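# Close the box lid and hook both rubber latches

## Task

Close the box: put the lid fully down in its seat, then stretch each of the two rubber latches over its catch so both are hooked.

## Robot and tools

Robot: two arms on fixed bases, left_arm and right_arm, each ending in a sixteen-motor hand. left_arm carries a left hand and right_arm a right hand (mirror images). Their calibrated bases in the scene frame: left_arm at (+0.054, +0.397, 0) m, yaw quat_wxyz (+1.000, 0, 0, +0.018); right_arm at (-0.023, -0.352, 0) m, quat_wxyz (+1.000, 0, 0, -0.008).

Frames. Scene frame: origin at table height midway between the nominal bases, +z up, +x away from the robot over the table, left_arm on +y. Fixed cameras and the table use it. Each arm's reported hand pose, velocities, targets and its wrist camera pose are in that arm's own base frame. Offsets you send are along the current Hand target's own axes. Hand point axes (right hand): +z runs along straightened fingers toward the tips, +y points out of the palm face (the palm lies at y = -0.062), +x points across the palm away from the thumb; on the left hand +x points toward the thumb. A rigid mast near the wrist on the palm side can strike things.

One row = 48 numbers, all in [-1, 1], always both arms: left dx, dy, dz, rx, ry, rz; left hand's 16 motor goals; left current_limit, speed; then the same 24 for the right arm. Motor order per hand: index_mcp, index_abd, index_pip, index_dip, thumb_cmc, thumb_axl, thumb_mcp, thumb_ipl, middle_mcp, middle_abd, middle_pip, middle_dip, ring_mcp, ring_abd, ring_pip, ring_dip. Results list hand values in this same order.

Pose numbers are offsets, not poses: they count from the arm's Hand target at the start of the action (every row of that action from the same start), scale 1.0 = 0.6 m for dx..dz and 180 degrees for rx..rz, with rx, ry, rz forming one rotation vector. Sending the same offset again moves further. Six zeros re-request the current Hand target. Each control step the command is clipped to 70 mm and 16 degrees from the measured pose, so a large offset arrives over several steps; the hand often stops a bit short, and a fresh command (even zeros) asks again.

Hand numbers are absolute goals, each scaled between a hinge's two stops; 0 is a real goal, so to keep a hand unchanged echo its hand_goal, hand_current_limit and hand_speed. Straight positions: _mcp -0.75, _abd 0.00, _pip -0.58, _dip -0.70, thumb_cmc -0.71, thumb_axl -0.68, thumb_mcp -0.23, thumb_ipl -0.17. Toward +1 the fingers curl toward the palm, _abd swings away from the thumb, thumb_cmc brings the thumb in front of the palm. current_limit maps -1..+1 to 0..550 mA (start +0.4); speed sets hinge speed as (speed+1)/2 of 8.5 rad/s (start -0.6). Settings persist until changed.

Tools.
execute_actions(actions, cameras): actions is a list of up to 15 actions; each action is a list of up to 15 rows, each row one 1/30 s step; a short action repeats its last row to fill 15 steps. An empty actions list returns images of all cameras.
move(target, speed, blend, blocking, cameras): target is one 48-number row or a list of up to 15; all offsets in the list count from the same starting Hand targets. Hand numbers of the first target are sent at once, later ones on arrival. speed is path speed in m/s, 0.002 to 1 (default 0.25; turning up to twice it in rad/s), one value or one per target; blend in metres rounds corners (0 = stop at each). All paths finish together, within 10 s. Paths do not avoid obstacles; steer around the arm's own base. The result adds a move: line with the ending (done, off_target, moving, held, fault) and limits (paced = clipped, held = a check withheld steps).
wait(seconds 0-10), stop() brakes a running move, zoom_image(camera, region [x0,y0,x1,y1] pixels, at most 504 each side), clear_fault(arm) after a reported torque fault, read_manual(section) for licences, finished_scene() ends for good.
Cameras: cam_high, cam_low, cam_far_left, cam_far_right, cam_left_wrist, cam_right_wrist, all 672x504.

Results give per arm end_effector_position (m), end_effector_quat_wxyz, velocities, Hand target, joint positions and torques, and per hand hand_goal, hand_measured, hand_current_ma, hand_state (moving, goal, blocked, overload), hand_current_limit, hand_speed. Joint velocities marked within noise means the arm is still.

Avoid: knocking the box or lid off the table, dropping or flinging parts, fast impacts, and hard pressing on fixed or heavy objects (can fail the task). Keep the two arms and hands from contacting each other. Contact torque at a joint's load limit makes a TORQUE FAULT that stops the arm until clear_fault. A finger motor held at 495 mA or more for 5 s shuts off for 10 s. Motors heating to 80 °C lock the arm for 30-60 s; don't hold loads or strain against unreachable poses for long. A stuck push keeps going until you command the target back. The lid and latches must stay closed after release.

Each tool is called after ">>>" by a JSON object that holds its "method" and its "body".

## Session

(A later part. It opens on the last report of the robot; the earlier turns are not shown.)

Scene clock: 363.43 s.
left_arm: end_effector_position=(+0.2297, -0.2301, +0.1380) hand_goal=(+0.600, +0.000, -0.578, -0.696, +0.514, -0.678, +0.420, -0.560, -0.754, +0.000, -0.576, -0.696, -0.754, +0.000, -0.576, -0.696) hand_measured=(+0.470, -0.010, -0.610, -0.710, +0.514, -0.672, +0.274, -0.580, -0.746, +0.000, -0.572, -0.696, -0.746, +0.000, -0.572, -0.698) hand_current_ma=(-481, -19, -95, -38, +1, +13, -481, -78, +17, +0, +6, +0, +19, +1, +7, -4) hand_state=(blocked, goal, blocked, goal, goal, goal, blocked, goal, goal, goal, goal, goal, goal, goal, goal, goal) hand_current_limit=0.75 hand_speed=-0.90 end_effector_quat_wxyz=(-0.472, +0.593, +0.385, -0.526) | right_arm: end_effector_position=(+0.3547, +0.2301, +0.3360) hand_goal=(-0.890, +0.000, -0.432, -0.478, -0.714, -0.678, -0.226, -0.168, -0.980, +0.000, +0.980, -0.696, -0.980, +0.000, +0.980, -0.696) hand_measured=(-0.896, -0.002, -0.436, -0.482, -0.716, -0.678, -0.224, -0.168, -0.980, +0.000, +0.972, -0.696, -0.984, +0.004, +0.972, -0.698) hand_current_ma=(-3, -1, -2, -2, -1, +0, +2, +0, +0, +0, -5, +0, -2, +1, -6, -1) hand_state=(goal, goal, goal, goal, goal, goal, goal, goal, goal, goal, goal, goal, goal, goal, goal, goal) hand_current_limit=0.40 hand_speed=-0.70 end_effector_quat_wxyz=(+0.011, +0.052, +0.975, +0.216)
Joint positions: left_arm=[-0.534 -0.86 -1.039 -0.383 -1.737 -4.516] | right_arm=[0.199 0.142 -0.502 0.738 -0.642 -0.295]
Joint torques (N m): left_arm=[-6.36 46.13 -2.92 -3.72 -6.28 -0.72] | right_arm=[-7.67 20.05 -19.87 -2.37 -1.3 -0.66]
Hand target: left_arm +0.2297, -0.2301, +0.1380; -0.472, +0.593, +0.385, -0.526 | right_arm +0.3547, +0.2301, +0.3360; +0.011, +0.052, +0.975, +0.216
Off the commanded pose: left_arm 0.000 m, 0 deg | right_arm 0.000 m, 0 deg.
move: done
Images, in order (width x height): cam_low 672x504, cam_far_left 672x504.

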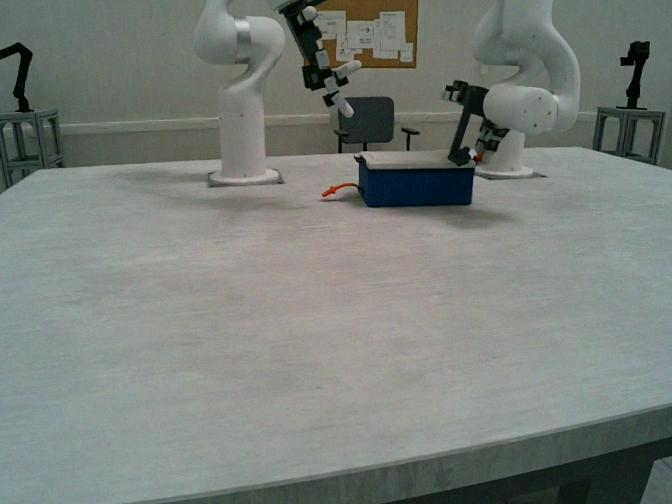

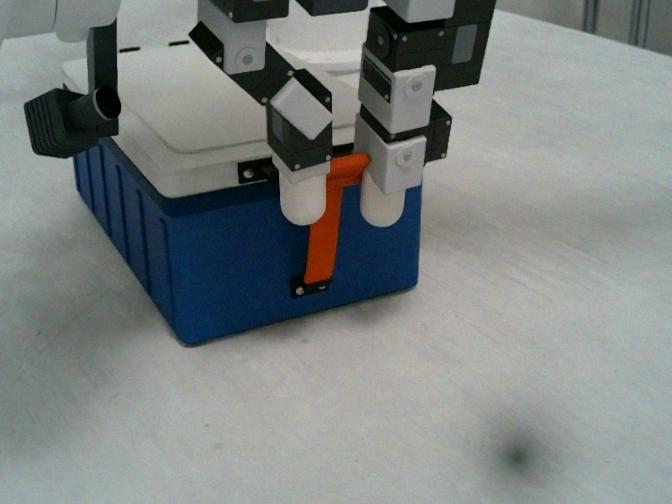

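>>> {"method": "move", "body": {"target": [-0.01,-0.01802,0,0,0,0, 0.60,0,-0.577,-0.696, 0.514,-0.678,0.42,-0.56, -0.754,0,-0.576,-0.696, -0.754,0,-0.576,-0.696, 0.75,-0.9, 0,0,0,0,0,0, -0.89,0,-0.431,-0.478,-0.714,-0.678,-0.226,-0.168,-0.98,0,0.98,-0.696,-0.98,0,0.98,-0.696,0.4,-0.7], "speed": 0.03, "cameras": ["cam_far_left","cam_low"]}}

>>> {"method": "zoom_image", "body": {"camera": "cam_far_left", "region": [180, 100, 480, 340]}}

>>> {"method": "zoom_image", "body": {"camera": "cam_low", "region": [450, 120, 530, 187]}}

Scene clock: 368.23 s.
left_arm: end_effector_position=(+0.2292, -0.2330, +0.1500) hand_goal=(+0.600, +0.000, -0.578, -0.696, +0.514, -0.678, +0.420, -0.560, -0.754, +0.000, -0.576, -0.696, -0.754, +0.000, -0.576, -0.696) hand_measured=(+0.478, +0.000, -0.610, -0.710, +0.506, -0.678, +0.274, -0.582, -0.746, +0.000, -0.572, -0.696, -0.746, +0.000, -0.572, -0.698) hand_current_ma=(-481, +0, -95, -38, -16, +0, -481, -84, +17, +0, +6, +0, +19, +1, +7, -4) hand_state=(blocked, goal, blocked, goal, goal, goal, blocked, blocked, goal, goal, goal, goal, goal, goal, goal, goal) hand_current_limit=0.75 hand_speed=-0.90 end_effector_quat_wxyz=(-0.472, +0.593, +0.385, -0.526) | right_arm: end_effector_position=(+0.3547, +0.2301, +0.3360) hand_goal=(-0.890, +0.000, -0.432, -0.478, -0.714, -0.678, -0.226, -0.168, -0.980, +0.000, +0.980, -0.696, -0.980, +0.000, +0.980, -0.696) hand_measured=(-0.896, -0.002, -0.436, -0.482, -0.716, -0.678, -0.224, -0.168, -0.980, +0.000, +0.972, -0.696, -0.984, +0.004, +0.972, -0.698) hand_current_ma=(-3, -1, -2, -2, -1, +0, +2, +0, +0, +0, -5, +0, -2, +1, -6, -1) hand_state=(goal, goal, goal, goal, goal, goal, goal, goal, goal, goal, goal, goal, goal, goal, goal, goal) hand_current_limit=0.40 hand_speed=-0.70 end_effector_quat_wxyz=(+0.011, +0.052, +0.975, +0.216)
Joint positions: left_arm=[-0.539 -0.834 -1.034 -0.39 -1.755 -4.525] | right_arm=[0.199 0.142 -0.502 0.738 -0.642 -0.295]
Joint torques (N m): left_arm=[-6 45.65 -0.67 -3.61 -5.91 -0.67] | right_arm=[-7.74 18.52 -20.41 -1.74 -1.22 -0.73]
Hand target: left_arm +0.2292, -0.2331, +0.1500; -0.472, +0.593, +0.385, -0.526 | right_arm +0.3547, +0.2301, +0.3360; +0.011, +0.052, +0.975, +0.216
Off the commanded pose: left_arm 0.000 m, 0 deg | right_arm 0.000 m, 0 deg.
move: done
Images, in order (width x height): cam_low 672x504, cam_far_left 672x504.

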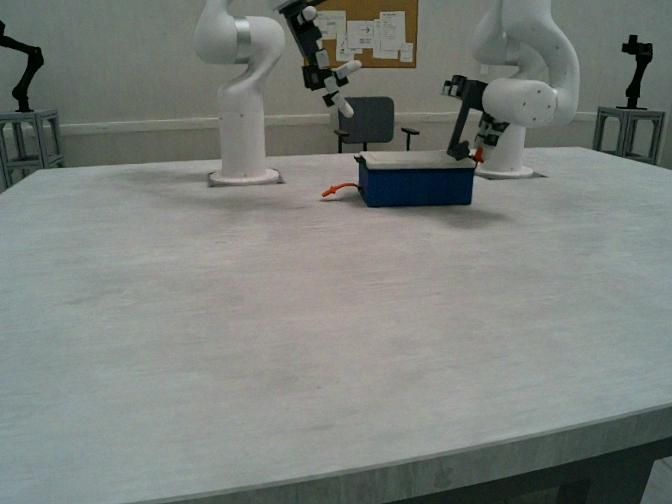

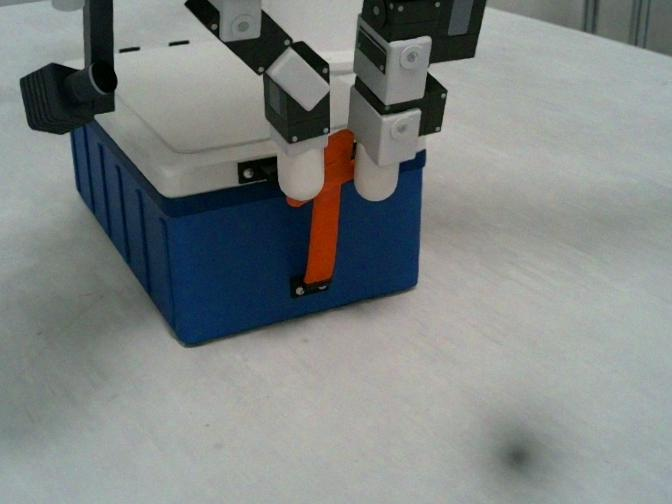

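Scaled by 1.680 from the camera's 672x504 image, which has a finer 960x720 frame.

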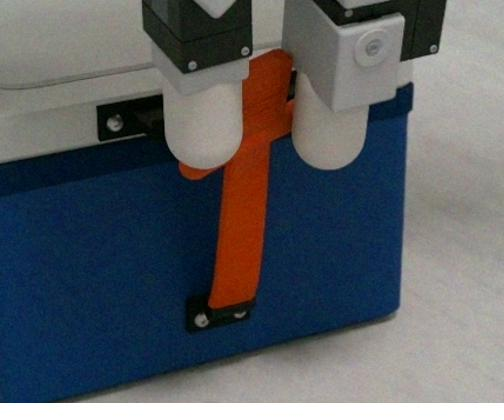

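Scaled by 6.300 from the camera's 672x504 image, which has a finer 960x720 frame.

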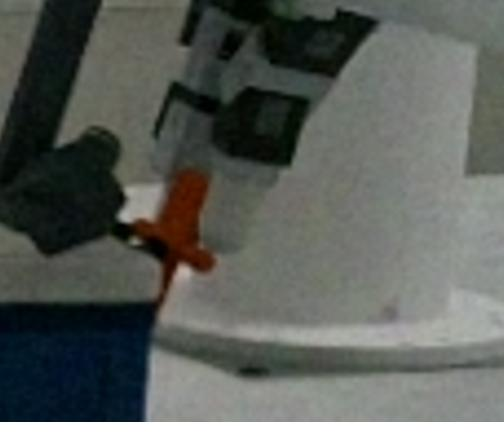

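>>> {"method": "move", "body": {"target": [-0.00518,-0.01288,0,0,0,0, 0.60,0,-0.577,-0.696, 0.514,-0.678,0.42,-0.56, -0.754,0,-0.576,-0.696, -0.754,0,-0.576,-0.696, 0.75,-0.9, 0,0,0,0,0,0, -0.89,0,-0.431,-0.478,-0.714,-0.678,-0.226,-0.168,-0.98,0,0.98,-0.696,-0.98,0,0.98,-0.696,0.4,-0.7], "speed": 0.03, "cameras": ["cam_far_left","cam_low"]}}

>>> {"method": "zoom_image", "body": {"camera": "cam_far_left", "region": [180, 100, 480, 340]}}

>>> {"method": "zoom_image", "body": {"camera": "cam_low", "region": [450, 120, 530, 187]}}

Scene clock: 374.43 s.
left_arm: end_effector_position=(+0.2291, -0.2340, +0.1583) hand_goal=(+0.600, +0.000, -0.578, -0.696, +0.514, -0.678, +0.420, -0.560, -0.754, +0.000, -0.576, -0.696, -0.754, +0.000, -0.576, -0.696) hand_measured=(+0.550, -0.004, -0.598, -0.706, +0.510, -0.678, +0.330, -0.578, -0.746, +0.000, -0.572, -0.696, -0.746, +0.000, -0.572, -0.698) hand_current_ma=(-183, -5, -55, -26, -8, +0, -468, -71, +18, +0, +6, +0, +20, +1, +7, -4) hand_state=(blocked, goal, blocked, goal, goal, goal, blocked, goal, goal, goal, goal, goal, goal, goal, goal, goal) hand_current_limit=0.75 hand_speed=-0.90 end_effector_quat_wxyz=(-0.472, +0.593, +0.385, -0.526) | right_arm: end_effector_position=(+0.3547, +0.2301, +0.3360) hand_goal=(-0.890, +0.000, -0.432, -0.478, -0.714, -0.678, -0.226, -0.168, -0.980, +0.000, +0.980, -0.696, -0.980, +0.000, +0.980, -0.696) hand_measured=(-0.896, -0.002, -0.436, -0.482, -0.716, -0.678, -0.224, -0.168, -0.980, +0.000, +0.972, -0.696, -0.984, +0.004, +0.972, -0.698) hand_current_ma=(-3, -1, -2, -2, -1, +0, +2, +0, +0, +0, -5, +0, -2, +1, -6, -1) hand_state=(goal, goal, goal, goal, goal, goal, goal, goal, goal, goal, goal, goal, goal, goal, goal, goal) hand_current_limit=0.40 hand_speed=-0.70 end_effector_quat_wxyz=(+0.011, +0.052, +0.975, +0.216)
Joint positions: left_arm=[-0.541 -0.816 -1.029 -0.392 -1.767 -4.53] | right_arm=[0.199 0.142 -0.502 0.738 -0.642 -0.295]
Joint torques (N m): left_arm=[-7.71 44.96 -1.34 -3.89 -5.04 -0.68] | right_arm=[-6.96 19.13 -20.68 -2.11 -1.08 -0.58]
Hand target: left_arm +0.2291, -0.2340, +0.1583; -0.472, +0.593, +0.385, -0.526 | right_arm +0.3547, +0.2301, +0.3360; +0.011, +0.052, +0.975, +0.216
Off the commanded pose: left_arm 0.000 m, 0 deg | right_arm 0.000 m, 0 deg.
move: done
Images, in order (width x height): cam_low 672x504, cam_far_left 672x504.

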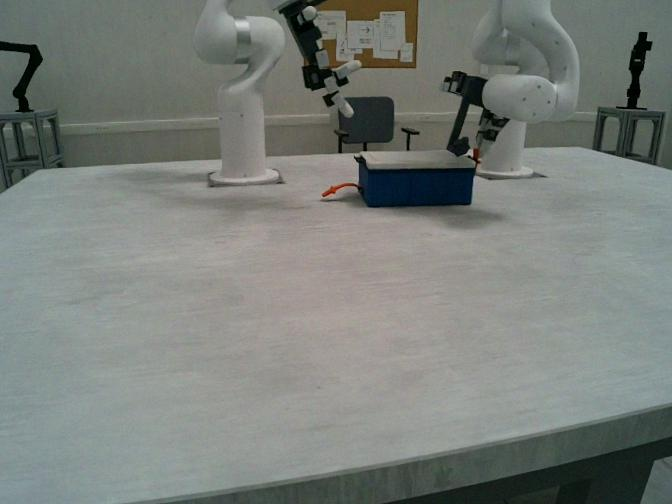

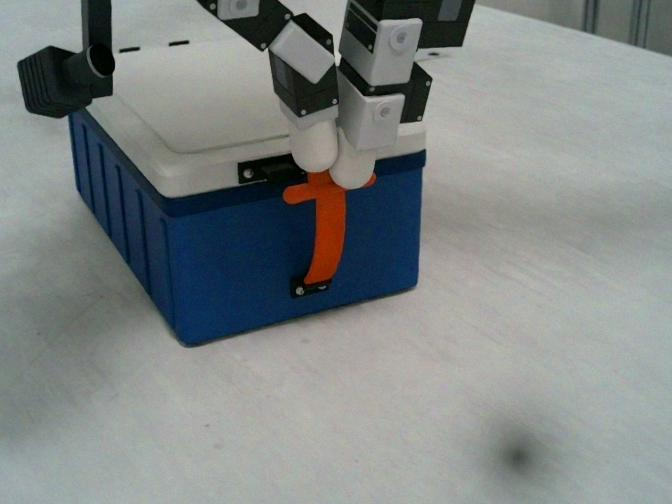

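Scaled by 1.680 from the camera's 672x504 image, which has a finer 960x720 frame.

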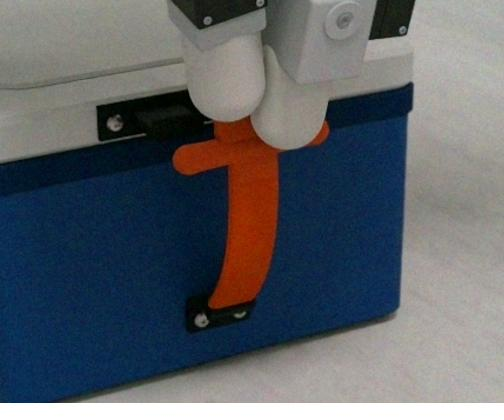

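Scaled by 6.300 from the camera's 672x504 image, which has a finer 960x720 frame.

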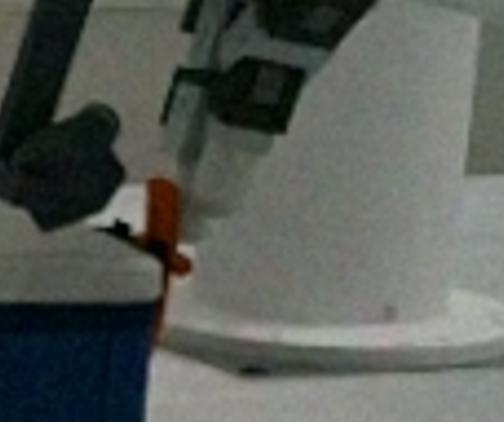

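>>> {"method": "move", "body": {"target": [[0,0,0,0,0,0, 0.30,0,-0.577,-0.696, 0.514,-0.678,0.022,-0.373, -0.754,0,-0.576,-0.696, -0.754,0,-0.576,-0.696, 0.5,-0.75, 0,0,0,0,0,0, -0.89,0,-0.431,-0.478,-0.714,-0.678,-0.226,-0.168,-0.98,0,0.98,-0.696,-0.98,0,0.98,-0.696,0.4,-0.7],[0.1207,-0.05,0,0,0,0, 0.30,0,-0.577,-0.696, 0.514,-0.678,0.022,-0.373, -0.754,0,-0.576,-0.696, -0.754,0,-0.576,-0.696, 0.5,-0.6, 0,0,0,0,0,0, -0.89,0,-0.431,-0.478,-0.714,-0.678,-0.226,-0.168,-0.98,0,0.98,-0.696,-0.98,0,0.98,-0.696,0.4,-0.7],[0.1207,-0.05,0,0,0,0.3333, -0.9,0,0.70,-0.10, 0.433,-0.678,-0.110,0.96, -0.754,0,-0.576,-0.696, -0.754,0,-0.576,-0.696, 0.5,-0.4, 0,0,0,0,0,0, -0.89,0,-0.431,-0.478,-0.714,-0.678,-0.226,-0.168,-0.98,0,0.98,-0.696,-0.98,0,0.98,-0.696,0.4,-0.7]], "speed": [0.1,0.2,0.3], "cameras": ["cam_far_left","cam_low","cam_high"]}}

Scene clock: 441.33 s.
left_arm: end_effector_position=(+0.2412, -0.1572, +0.1685) hand_goal=(-0.900, +0.000, +0.700, -0.100, +0.432, -0.678, -0.110, +0.960, -0.754, +0.000, -0.576, -0.696, -0.754, +0.000, -0.576, -0.696) hand_measured=(-0.894, -0.004, +0.698, -0.102, +0.428, -0.678, -0.108, +0.956, -0.748, -0.002, -0.572, -0.696, -0.746, -0.002, -0.572, -0.698) hand_current_ma=(+15, -5, -4, -5, -10, +0, +4, -8, +16, -2, +6, +0, +17, -2, +7, -4) hand_state=(goal, goal, goal, goal, goal, goal, goal, goal, goal, goal, goal, goal, goal, goal, goal, goal) hand_current_limit=0.50 hand_speed=-0.40 end_effector_quat_wxyz=(-0.146, +0.706, +0.037, -0.691) | right_arm: end_effector_position=(+0.3547, +0.2301, +0.3360) hand_goal=(-0.890, +0.000, -0.432, -0.478, -0.714, -0.678, -0.226, -0.168, -0.980, +0.000, +0.980, -0.696, -0.980, +0.000, +0.980, -0.696) hand_measured=(-0.896, -0.002, -0.436, -0.482, -0.716, -0.678, -0.224, -0.168, -0.980, +0.000, +0.972, -0.696, -0.984, +0.004, +0.972, -0.698) hand_current_ma=(-3, -1, -2, -2, -1, +0, +2, +0, +0, +0, -5, +0, -2, +1, -6, -1) hand_state=(goal, goal, goal, goal, goal, goal, goal, goal, goal, goal, goal, goal, goal, goal, goal, goal) hand_current_limit=0.40 hand_speed=-0.70 end_effector_quat_wxyz=(+0.011, +0.052, +0.975, +0.216)
Joint positions: left_arm=[-0.242 -0.85 -0.949 -0.086 -1.669 -3.411] | right_arm=[0.199 0.142 -0.502 0.738 -0.642 -0.295]
Joint torques (N m): left_arm=[8.43 24.26 -12.02 2.88 1.02 0.35] | right_arm=[-7.05 18.3 -19.93 -2.12 -1.04 -0.72]
Hand target: left_arm +0.2412, -0.1573, +0.1685; -0.146, +0.706, +0.037, -0.691 | right_arm +0.3547, +0.2301, +0.3360; +0.011, +0.052, +0.975, +0.216
Off the commanded pose: left_arm 0.000 m, 0 deg | right_arm 0.000 m, 0 deg.
move: done
Images, in order (width x height): cam_high 672x504, cam_low 672x504, cam_far_left 672x504.

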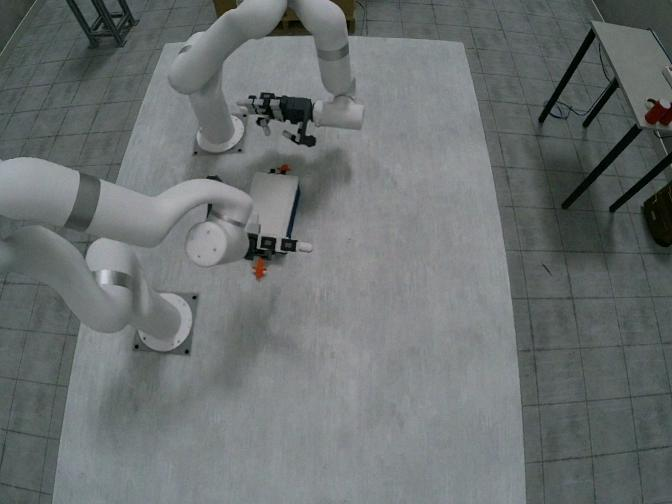

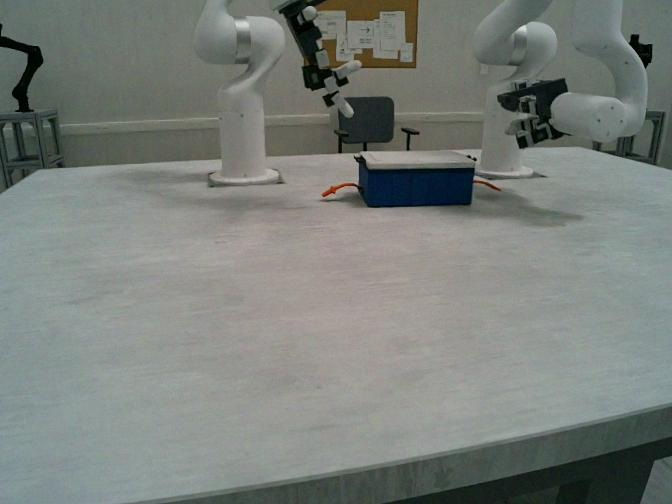

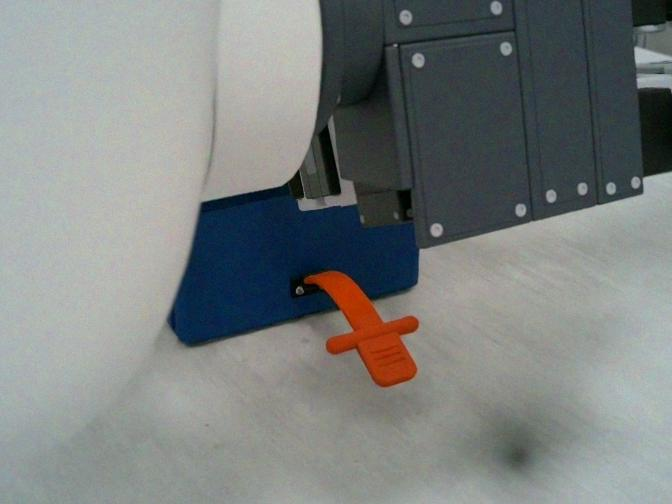

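>>> {"method": "move", "body": {"target": [0.12,0.02,-0.0313,0,0,0, -0.9,0,0.70,-0.10, 0.433,-0.678,-0.110,0.96, -0.754,0,-0.576,-0.696, -0.754,0,-0.576,-0.696, 0.5,-0.4, 0,0,0,0,0,0, -0.89,0,-0.431,-0.478,-0.714,-0.678,-0.226,-0.168,-0.98,0,0.98,-0.696,-0.98,0,0.98,-0.696,0.4,-0.7], "speed": 0.2, "cameras": ["cam_far_left","cam_low","cam_left_wrist","cam_high"]}}

>>> {"method": "zoom_image", "body": {"camera": "cam_low", "region": [430, 70, 630, 237]}}

Scene clock: 443.47 s.
left_arm: end_effector_position=(+0.2609, -0.1533, +0.0958) hand_goal=(-0.900, +0.000, +0.700, -0.100, +0.432, -0.678, -0.110, +0.960, -0.754, +0.000, -0.576, -0.696, -0.754, +0.000, -0.576, -0.696) hand_measured=(-0.894, -0.004, +0.698, -0.102, +0.428, -0.678, -0.108, +0.958, -0.748, -0.002, -0.572, -0.696, -0.746, -0.002, -0.572, -0.698) hand_current_ma=(+15, -5, -4, -5, -10, +0, +3, -8, +15, -2, +6, +0, +17, -3, +7, -4) hand_state=(goal, goal, goal, goal, goal, goal, goal, goal, goal, goal, goal, goal, goal, goal, goal, goal) hand_current_limit=0.50 hand_speed=-0.40 end_effector_quat_wxyz=(-0.146, +0.706, +0.037, -0.691) | right_arm: end_effector_position=(+0.3547, +0.2301, +0.3360) hand_goal=(-0.890, +0.000, -0.432, -0.478, -0.714, -0.678, -0.226, -0.168, -0.980, +0.000, +0.980, -0.696, -0.980, +0.000, +0.980, -0.696) hand_measured=(-0.896, -0.002, -0.436, -0.482, -0.716, -0.678, -0.224, -0.168, -0.980, +0.000, +0.972, -0.696, -0.984, +0.004, +0.972, -0.698) hand_current_ma=(-3, -1, -2, -2, -1, +0, +2, +0, +0, +0, -5, +0, -2, +1, -6, -1) hand_state=(goal, goal, goal, goal, goal, goal, goal, goal, goal, goal, goal, goal, goal, goal, goal, goal) hand_current_limit=0.40 hand_speed=-0.70 end_effector_quat_wxyz=(+0.011, +0.052, +0.975, +0.216)
Joint positions: left_arm=[-0.225 -1.044 -1.081 -0.069 -1.607 -3.405] | right_arm=[0.199 0.142 -0.502 0.738 -0.642 -0.295]
Joint torques (N m): left_arm=[8.66 25.58 -12.09 3.3 1.4 0.61] | right_arm=[-7.67 19.29 -19.61 -2.17 -1.07 -0.69]
Hand target: left_arm +0.2609, -0.1533, +0.0958; -0.146, +0.706, +0.037, -0.691 | right_arm +0.3547, +0.2301, +0.3360; +0.011, +0.052, +0.975, +0.216
Off the commanded pose: left_arm 0.000 m, 0 deg | right_arm 0.000 m, 0 deg.
move: done
camera_calibration:
cam_left_wrist: T_world_to_cam=[[0.0322785, 0.392278, 0.91928, -0.0636091], [0.81372, 0.523756, -0.25207, -0.153969], [-0.58036, 0.756173, -0.302298, 0.419787], [0, 0, 0, 1]] pos_world=[0.370968, -0.211837, 0.146564]
Images, in order (width x height): cam_high 672x504, cam_low 672x504, cam_far_left 672x504, cam_left_wrist 672x504.

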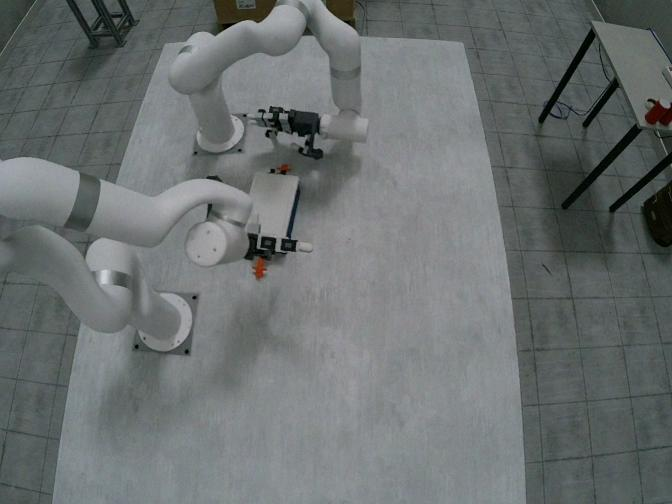

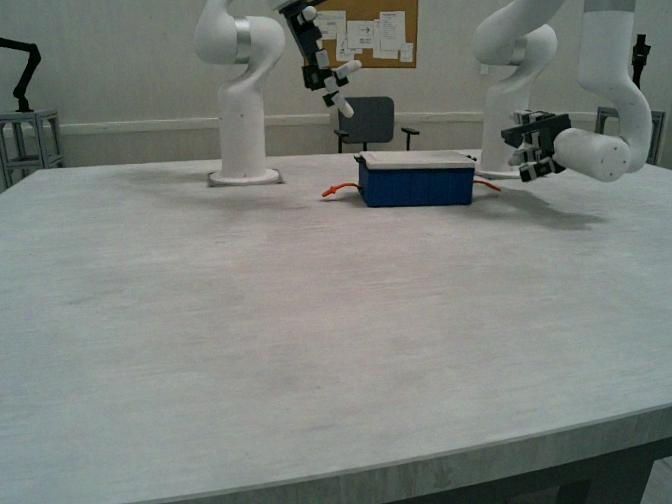

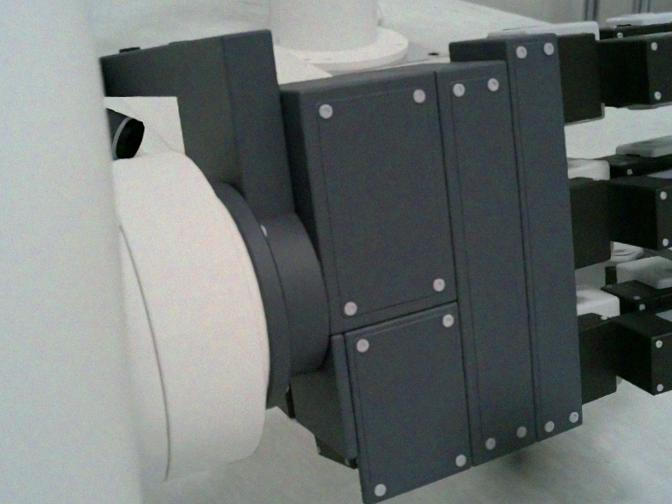

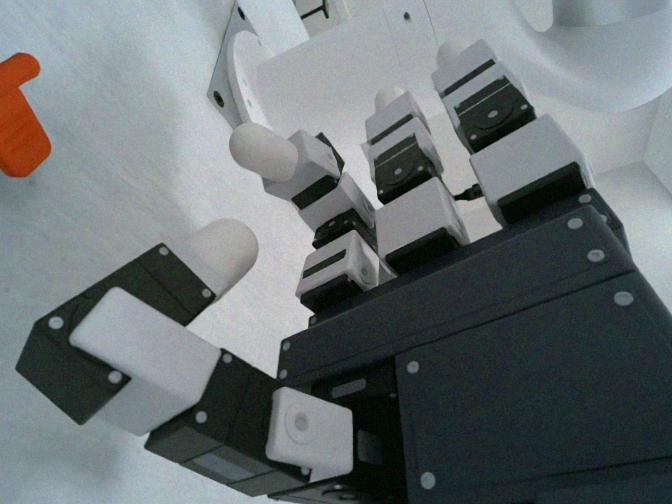

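Scaled by 2.520 from the camera's 672x504 image, which has a finer 960x720 frame.

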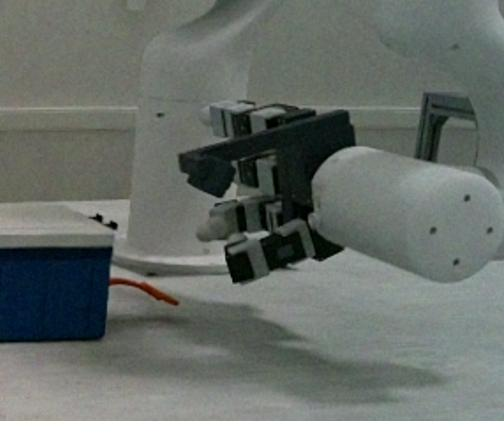

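>>> {"method": "move", "body": {"target": [0.0573,0.0758,0.0033,0,0,0, -0.9,0,0.70,-0.10, 0.433,-0.678,-0.110,0.96, -0.754,0,-0.576,-0.696, -0.754,0,-0.576,-0.696, 0.5,-0.4, 0,0,0,0,0,0, -0.89,0,-0.431,-0.478,-0.714,-0.678,-0.226,-0.168,-0.98,0,0.98,-0.696,-0.98,0,0.98,-0.696,0.4,-0.7], "speed": 0.12, "cameras": ["cam_far_left","cam_low","cam_left_wrist"]}}

>>> {"method": "zoom_image", "body": {"camera": "cam_low", "region": [450, 110, 570, 210]}}

Scene clock: 448.50 s.
left_arm: end_effector_position=(+0.2535, -0.1876, +0.0509) hand_goal=(-0.900, +0.000, +0.700, -0.100, +0.432, -0.678, -0.110, +0.960, -0.754, +0.000, -0.576, -0.696, -0.754, +0.000, -0.576, -0.696) hand_measured=(-0.894, -0.004, +0.698, -0.102, +0.428, -0.678, -0.108, +0.958, -0.748, -0.002, -0.572, -0.696, -0.748, -0.002, -0.572, -0.698) hand_current_ma=(+12, -5, -4, -5, -10, +0, +3, -7, +12, -2, +6, +0, +14, -3, +7, -4) hand_state=(goal, goal, goal, goal, goal, goal, goal, goal, goal, goal, goal, goal, goal, goal, goal, goal) hand_current_limit=0.50 hand_speed=-0.40 end_effector_quat_wxyz=(-0.146, +0.706, +0.037, -0.691) | right_arm: end_effector_position=(+0.3547, +0.2301, +0.3360) hand_goal=(-0.890, +0.000, -0.432, -0.478, -0.714, -0.678, -0.226, -0.168, -0.980, +0.000, +0.980, -0.696, -0.980, +0.000, +0.980, -0.696) hand_measured=(-0.896, -0.002, -0.436, -0.482, -0.716, -0.678, -0.224, -0.168, -0.980, +0.000, +0.972, -0.696, -0.984, +0.004, +0.972, -0.698) hand_current_ma=(-3, -1, -2, -2, -1, +0, +2, +0, +0, +0, -5, +0, -2, +1, -6, -1) hand_state=(goal, goal, goal, goal, goal, goal, goal, goal, goal, goal, goal, goal, goal, goal, goal, goal) hand_current_limit=0.40 hand_speed=-0.70 end_effector_quat_wxyz=(+0.011, +0.052, +0.975, +0.216)
Joint positions: left_arm=[-0.295 -1.154 -1.149 -0.138 -1.565 -3.402] | right_arm=[0.199 0.142 -0.502 0.738 -0.642 -0.295]
Joint torques (N m): left_arm=[-7.14 27.16 -11.1 -3.86 1.34 0.62] | right_arm=[-8.42 18.78 -19.54 -2.03 -0.93 -0.66]
Hand target: left_arm +0.2535, -0.1877, +0.0509; -0.146, +0.706, +0.037, -0.691 | right_arm +0.3547, +0.2301, +0.3360; +0.011, +0.052, +0.975, +0.216
Off the commanded pose: left_arm 0.000 m, 0 deg | right_arm 0.000 m, 0 deg.
move: done
camera_calibration:
cam_left_wrist: T_world_to_cam=[[0.0322785, 0.392278, 0.91928, -0.00854749], [0.81372, 0.523756, -0.25207, -0.141326], [-0.58036, 0.756173, -0.302298, 0.427825], [0, 0, 0, 1]] pos_world=[0.363568, -0.246137, 0.101564]
Images, in order (width x height): cam_low 672x504, cam_far_left 672x504, cam_left_wrist 672x504.

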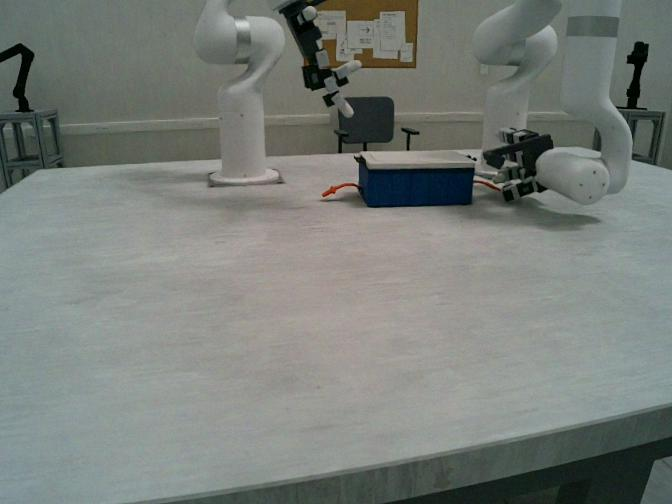

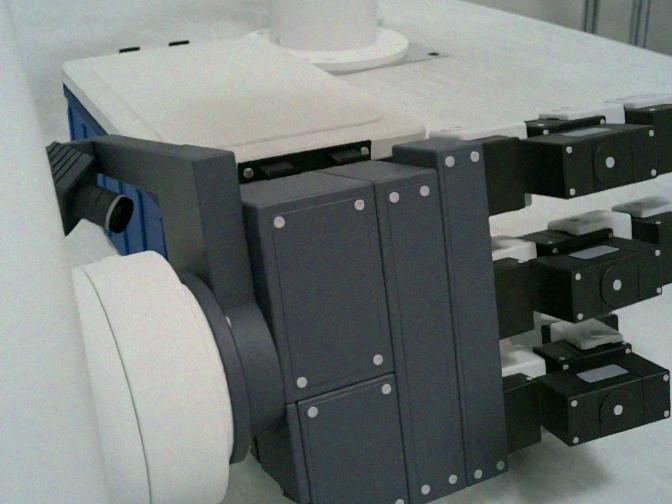

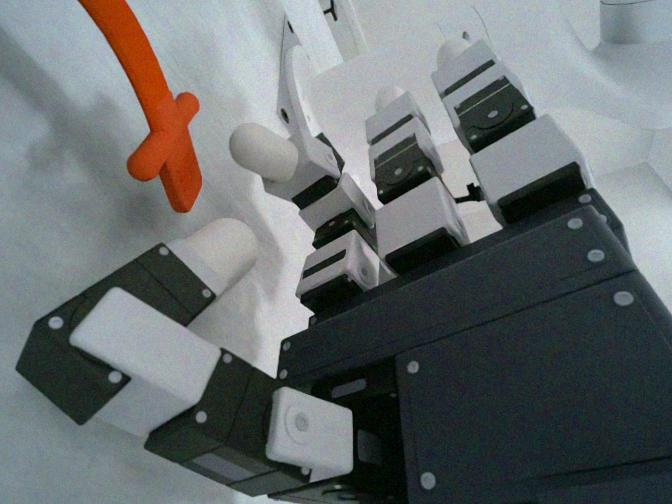

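Scaled by 4.200 from the camera's 672x504 image, which has a finer 960x720 frame.

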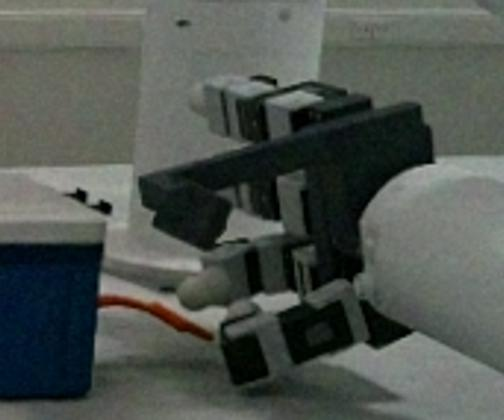

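>>> {"method": "move", "body": {"target": [0.0101,0.0234,0,0,0,0, -0.9,0,0.70,-0.10, 0.433,-0.678,-0.110,0.96, -0.754,0,-0.576,-0.696, -0.754,0,-0.576,-0.696, 0.5,-0.4, 0,0,0,0,0,0, -0.89,0,-0.431,-0.478,-0.714,-0.678,-0.226,-0.168,-0.98,0,0.98,-0.696,-0.98,0,0.98,-0.696,0.4,-0.7], "speed": 0.06, "cameras": ["cam_low","cam_left_wrist"]}}

>>> {"method": "zoom_image", "body": {"camera": "cam_left_wrist", "region": [80, 40, 330, 290]}}

>>> {"method": "zoom_image", "body": {"camera": "cam_low", "region": [450, 110, 570, 210]}}

Scene clock: 454.40 s.
left_arm: end_effector_position=(+0.2516, -0.1995, +0.0414) hand_goal=(-0.900, +0.000, +0.700, -0.100, +0.432, -0.678, -0.110, +0.960, -0.754, +0.000, -0.576, -0.696, -0.754, +0.000, -0.576, -0.696) hand_measured=(-0.894, -0.004, +0.698, -0.102, +0.472, -0.678, -0.108, +0.958, -0.748, -0.002, -0.572, -0.696, -0.748, -0.002, -0.572, -0.698) hand_current_ma=(+12, -5, -4, -5, +128, +0, +3, -7, +12, -2, +6, +0, +14, -3, +7, -4) hand_state=(goal, goal, goal, goal, blocked, goal, goal, goal, goal, goal, goal, goal, goal, goal, goal, goal) hand_current_limit=0.50 hand_speed=-0.40 end_effector_quat_wxyz=(-0.146, +0.706, +0.037, -0.691) | right_arm: end_effector_position=(+0.3547, +0.2301, +0.3360) hand_goal=(-0.890, +0.000, -0.432, -0.478, -0.714, -0.678, -0.226, -0.168, -0.980, +0.000, +0.980, -0.696, -0.980, +0.000, +0.980, -0.696) hand_measured=(-0.896, -0.002, -0.436, -0.482, -0.716, -0.678, -0.224, -0.168, -0.980, +0.000, +0.972, -0.696, -0.984, +0.004, +0.972, -0.698) hand_current_ma=(-3, -1, -2, -2, -1, +0, +2, +0, +0, +0, -5, +0, -2, +1, -6, -1) hand_state=(goal, goal, goal, goal, goal, goal, goal, goal, goal, goal, goal, goal, goal, goal, goal, goal) hand_current_limit=0.40 hand_speed=-0.70 end_effector_quat_wxyz=(+0.011, +0.052, +0.975, +0.216)
Joint positions: left_arm=[-0.318 -1.179 -1.169 -0.162 -1.56 -3.401] | right_arm=[0.199 0.142 -0.502 0.738 -0.642 -0.295]
Joint torques (N m): left_arm=[-7.34 26.16 -11.37 -3.98 2.14 0.43] | right_arm=[-8.05 19.42 -19.68 -2.2 -0.94 -0.72]
Hand target: left_arm +0.2516, -0.1995, +0.0414; -0.146, +0.706, +0.037, -0.691 | right_arm +0.3547, +0.2301, +0.3360; +0.011, +0.052, +0.975, +0.216
Off the commanded pose: left_arm 0.000 m, 0 deg | right_arm 0.000 m, 0 deg.
move: done
camera_calibration:
cam_left_wrist: T_world_to_cam=[[0.0322785, 0.392278, 0.91928, 0.00487587], [0.81372, 0.523756, -0.25207, -0.135994], [-0.58036, 0.756173, -0.302298, 0.432774], [0, 0, 0, 1]] pos_world=[0.361668, -0.257937, 0.0920643]
Images, in order (width x height): cam_low 672x504, cam_left_wrist 672x504.

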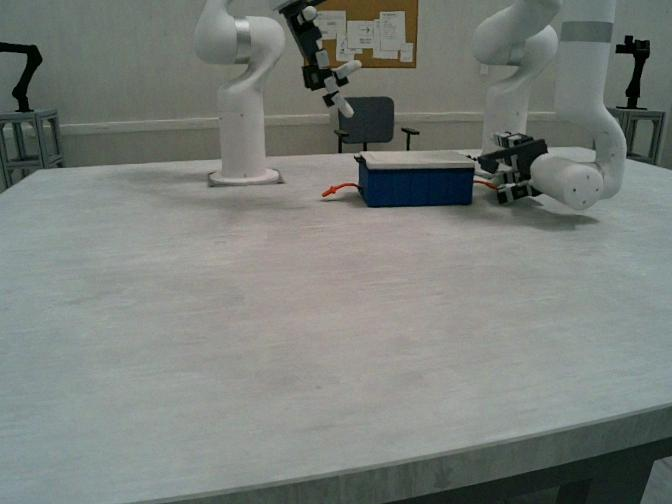

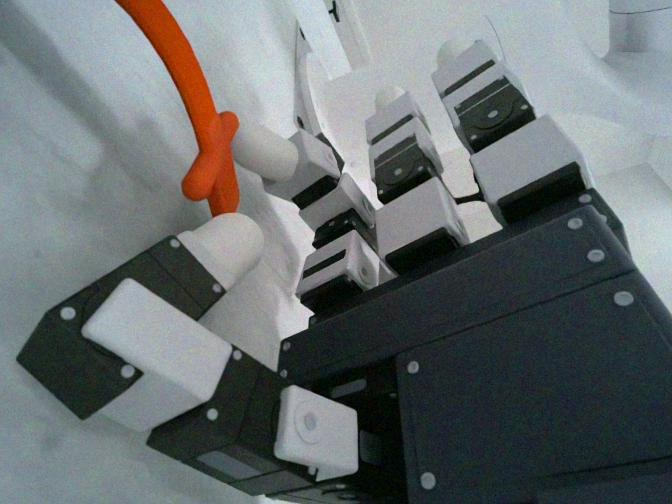

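Scaled by 2.016 from the camera's 672x504 image, which has a finer 960x720 frame.

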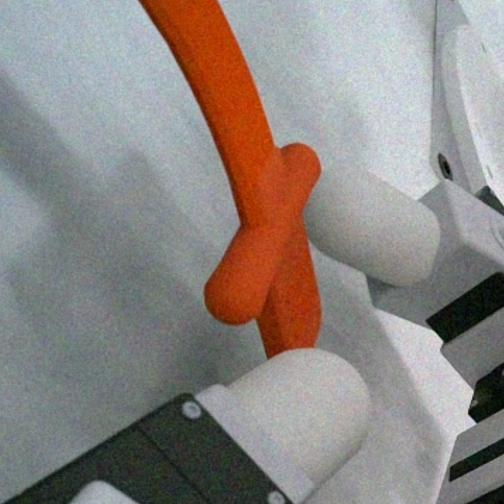

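Scaled by 4.200 from the camera's 672x504 image, which has a finer 960x720 frame.

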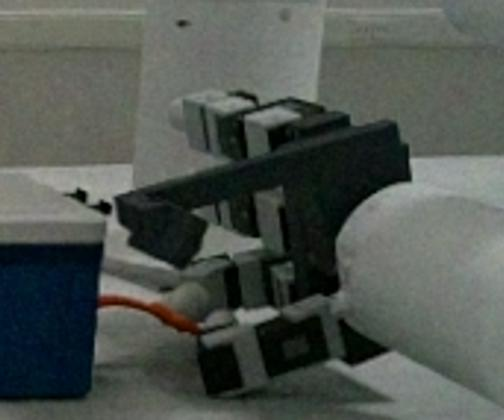

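>>> {"method": "execute_actions", "body": {"actions": [], "cameras": ["cam_high","cam_far_right"]}}

>>> {"method": "zoom_image", "body": {"camera": "cam_high", "region": [220, 120, 340, 210]}}

Scene clock: 458.70 s.
left_arm: end_effector_position=(+0.2516, -0.1995, +0.0414) hand_goal=(-0.900, +0.000, +0.700, -0.100, +0.432, -0.678, -0.110, +0.960, -0.754, +0.000, -0.576, -0.696, -0.754, +0.000, -0.576, -0.696) hand_measured=(-0.894, -0.004, +0.698, -0.102, +0.472, -0.678, -0.108, +0.958, -0.748, -0.002, -0.572, -0.696, -0.748, -0.002, -0.572, -0.698) hand_current_ma=(+12, -5, -4, -5, +128, +0, +3, -7, +12, -2, +6, +0, +14, -3, +7, -4) hand_state=(goal, goal, goal, goal, blocked, goal, goal, goal, goal, goal, goal, goal, goal, goal, goal, goal) hand_current_limit=0.50 hand_speed=-0.40 end_effector_quat_wxyz=(-0.146, +0.706, +0.037, -0.691) | right_arm: end_effector_position=(+0.3547, +0.2301, +0.3360) hand_goal=(-0.890, +0.000, -0.432, -0.478, -0.714, -0.678, -0.226, -0.168, -0.980, +0.000, +0.980, -0.696, -0.980, +0.000, +0.980, -0.696) hand_measured=(-0.896, -0.002, -0.436, -0.482, -0.716, -0.678, -0.224, -0.168, -0.980, +0.000, +0.972, -0.696, -0.984, +0.004, +0.972, -0.698) hand_current_ma=(-3, -1, -2, -2, -1, +0, +2, +0, +0, +0, -5, +0, -2, +1, -6, -1) hand_state=(goal, goal, goal, goal, goal, goal, goal, goal, goal, goal, goal, goal, goal, goal, goal, goal) hand_current_limit=0.40 hand_speed=-0.70 end_effector_quat_wxyz=(+0.011, +0.052, +0.975, +0.216)
Joint positions: left_arm=[-0.318 -1.179 -1.169 -0.162 -1.56 -3.401] | right_arm=[0.199 0.142 -0.502 0.738 -0.642 -0.295]
Joint velocities: within noise
Joint torques (N m): left_arm=[-7.76 26.5 -11.09 -3.89 2.18 -0.21] | right_arm=[-6.38 18.76 -19.68 -2.07 -0.87 -0.65]
Motor temperatures (°C): left_arm=[23 26 30 23 32 30] | right_arm=[22 22 27 27 32 29]
Hand target: left_arm +0.2516, -0.1995, +0.0414; -0.146, +0.706, +0.037, -0.691 | right_arm +0.3547, +0.2301, +0.3360; +0.011, +0.052, +0.975, +0.216
Off the commanded pose: left_arm 0.000 m, 0 deg | right_arm 0.000 m, 0 deg.
Images, in order (width x height): cam_high 672x504, cam_far_right 672x504.

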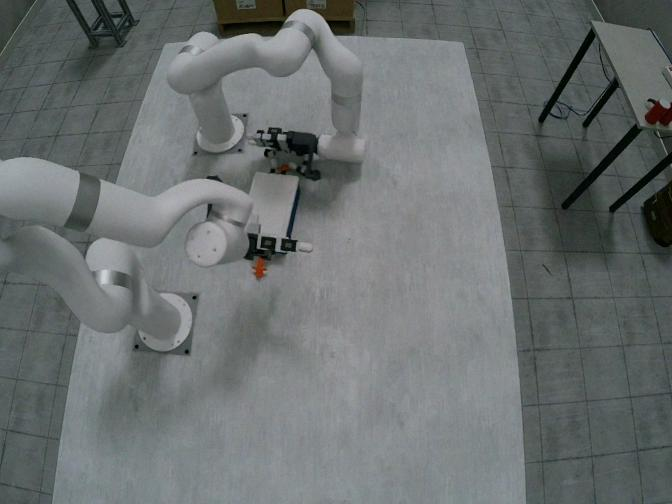

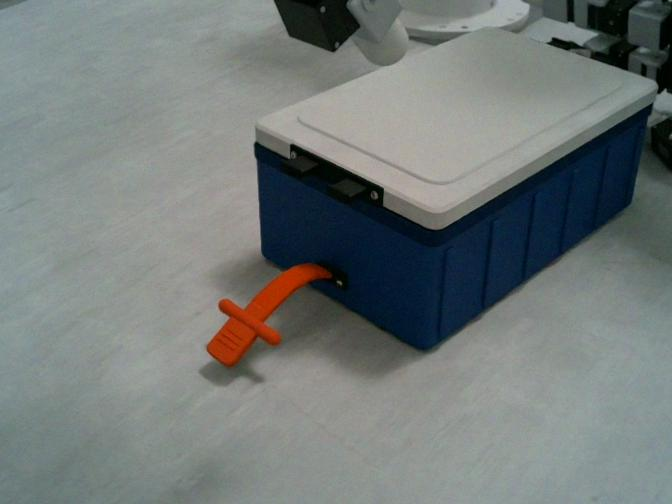

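Scaled by 4.200 from the camera's 672x504 image, which has a finer 960x720 frame.

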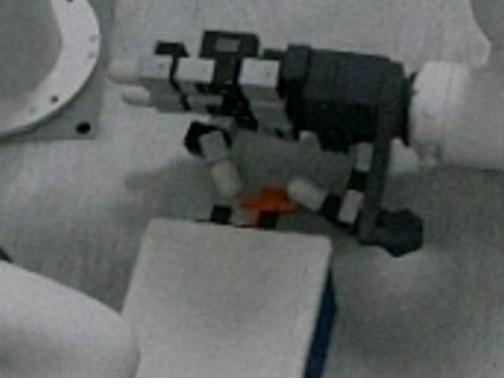

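>>> {"method": "move", "body": {"target": [-0.0108,-0.0222,0.0117,0,0,0.0833, -0.9,0,0.70,-0.10, 0.433,-0.678,-0.110,0.96, -0.754,0,-0.576,-0.696, -0.754,0,-0.576,-0.696, 0.5,-0.4, 0,0,0,0,0,0, -0.89,0,-0.431,-0.478,-0.714,-0.678,-0.226,-0.168,-0.98,0,0.98,-0.696,-0.98,0,0.98,-0.696,0.4,-0.7], "speed": 0.1, "cameras": ["cam_low","cam_left_wrist","cam_high"]}}

>>> {"method": "zoom_image", "body": {"camera": "cam_left_wrist", "region": [80, 40, 330, 290]}}

>>> {"method": "zoom_image", "body": {"camera": "cam_low", "region": [450, 110, 570, 210]}}

>>> {"method": "zoom_image", "body": {"camera": "cam_high", "region": [250, 140, 330, 200]}}

Scene clock: 463.03 s.
left_arm: end_effector_position=(+0.2464, -0.1874, +0.0511) hand_goal=(-0.900, +0.000, +0.700, -0.100, +0.432, -0.678, -0.110, +0.960, -0.754, +0.000, -0.576, -0.696, -0.754, +0.000, -0.576, -0.696) hand_measured=(-0.898, -0.004, +0.698, -0.102, +0.428, -0.678, -0.110, +0.958, -0.752, -0.002, -0.574, -0.696, -0.752, -0.002, -0.574, -0.698) hand_current_ma=(+5, -5, -4, -5, -8, +0, -1, -6, +4, -2, +5, +0, +5, -3, +5, -4) hand_state=(goal, goal, goal, goal, goal, goal, goal, goal, goal, goal, goal, goal, goal, goal, goal, goal) hand_current_limit=0.50 hand_speed=-0.40 end_effector_quat_wxyz=(-0.055, +0.705, -0.056, -0.705) | right_arm: end_effector_position=(+0.3547, +0.2301, +0.3360) hand_goal=(-0.890, +0.000, -0.432, -0.478, -0.714, -0.678, -0.226, -0.168, -0.980, +0.000, +0.980, -0.696, -0.980, +0.000, +0.980, -0.696) hand_measured=(-0.896, -0.002, -0.436, -0.482, -0.716, -0.678, -0.224, -0.168, -0.980, +0.000, +0.972, -0.696, -0.984, +0.004, +0.972, -0.698) hand_current_ma=(-3, -1, -2, -2, -1, +0, +2, +0, +0, +0, -5, +0, -2, +1, -6, -1) hand_state=(goal, goal, goal, goal, goal, goal, goal, goal, goal, goal, goal, goal, goal, goal, goal, goal) hand_current_limit=0.40 hand_speed=-0.70 end_effector_quat_wxyz=(+0.011, +0.052, +0.975, +0.216)
Joint positions: left_arm=[-0.281 -1.2 -1.16 -0.125 -1.531 -3.136] | right_arm=[0.199 0.142 -0.502 0.738 -0.642 -0.295]
Joint torques (N m): left_arm=[8.06 27.87 2.19 3.48 1.38 0.63] | right_arm=[-7.36 18.19 -19.86 -1.93 -0.76 -0.71]
Hand target: left_arm +0.2464, -0.1874, +0.0511; -0.055, +0.705, -0.056, -0.705 | right_arm +0.3547, +0.2301, +0.3360; +0.011, +0.052, +0.975, +0.216
Off the commanded pose: left_arm 0.000 m, 0 deg | right_arm 0.000 m, 0 deg.
move: done
camera_calibration:
cam_left_wrist: T_world_to_cam=[[0.0673475, 0.613992, 0.786433, 0.031112], [0.800271, 0.437484, -0.410089, -0.140403], [-0.595844, 0.656979, -0.461897, 0.416915], [0, 0, 0, 1]] pos_world=[0.358682, -0.231583, 0.110527]
Images, in order (width x height): cam_high 672x504, cam_low 672x504, cam_left_wrist 672x504.

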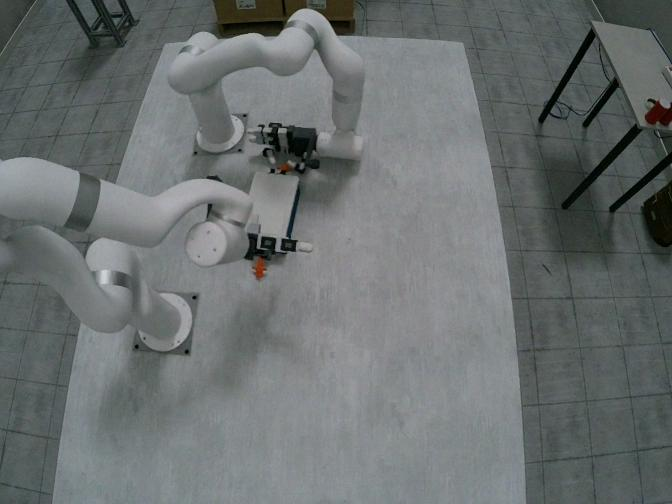

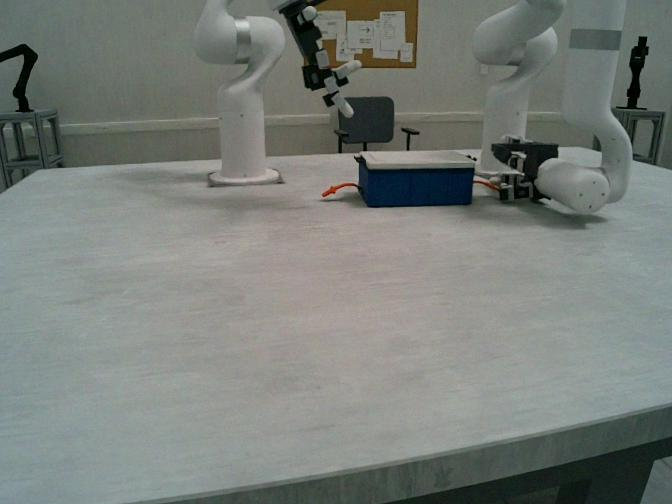

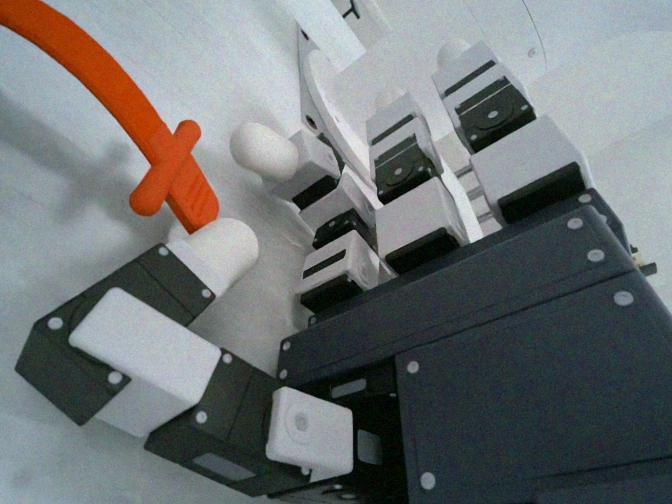

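Scaled by 2.016 from the camera's 672x504 image, which has a finer 960x720 frame.

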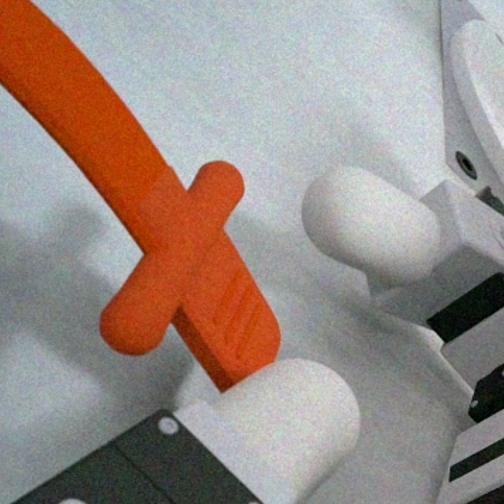

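Scaled by 4.200 from the camera's 672x504 image, which has a finer 960x720 frame.

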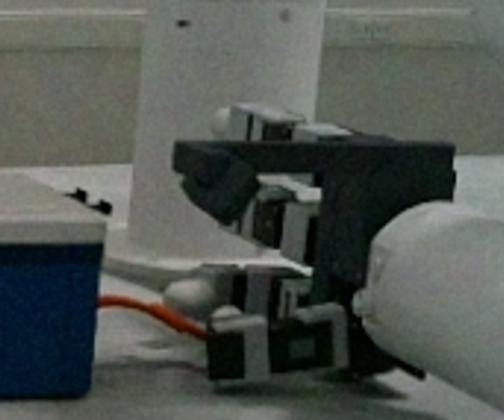

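Scaled by 6.300 from the camera's 672x504 image, which has a finer 960x720 frame.

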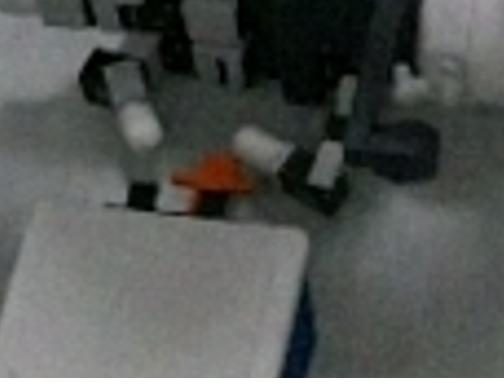

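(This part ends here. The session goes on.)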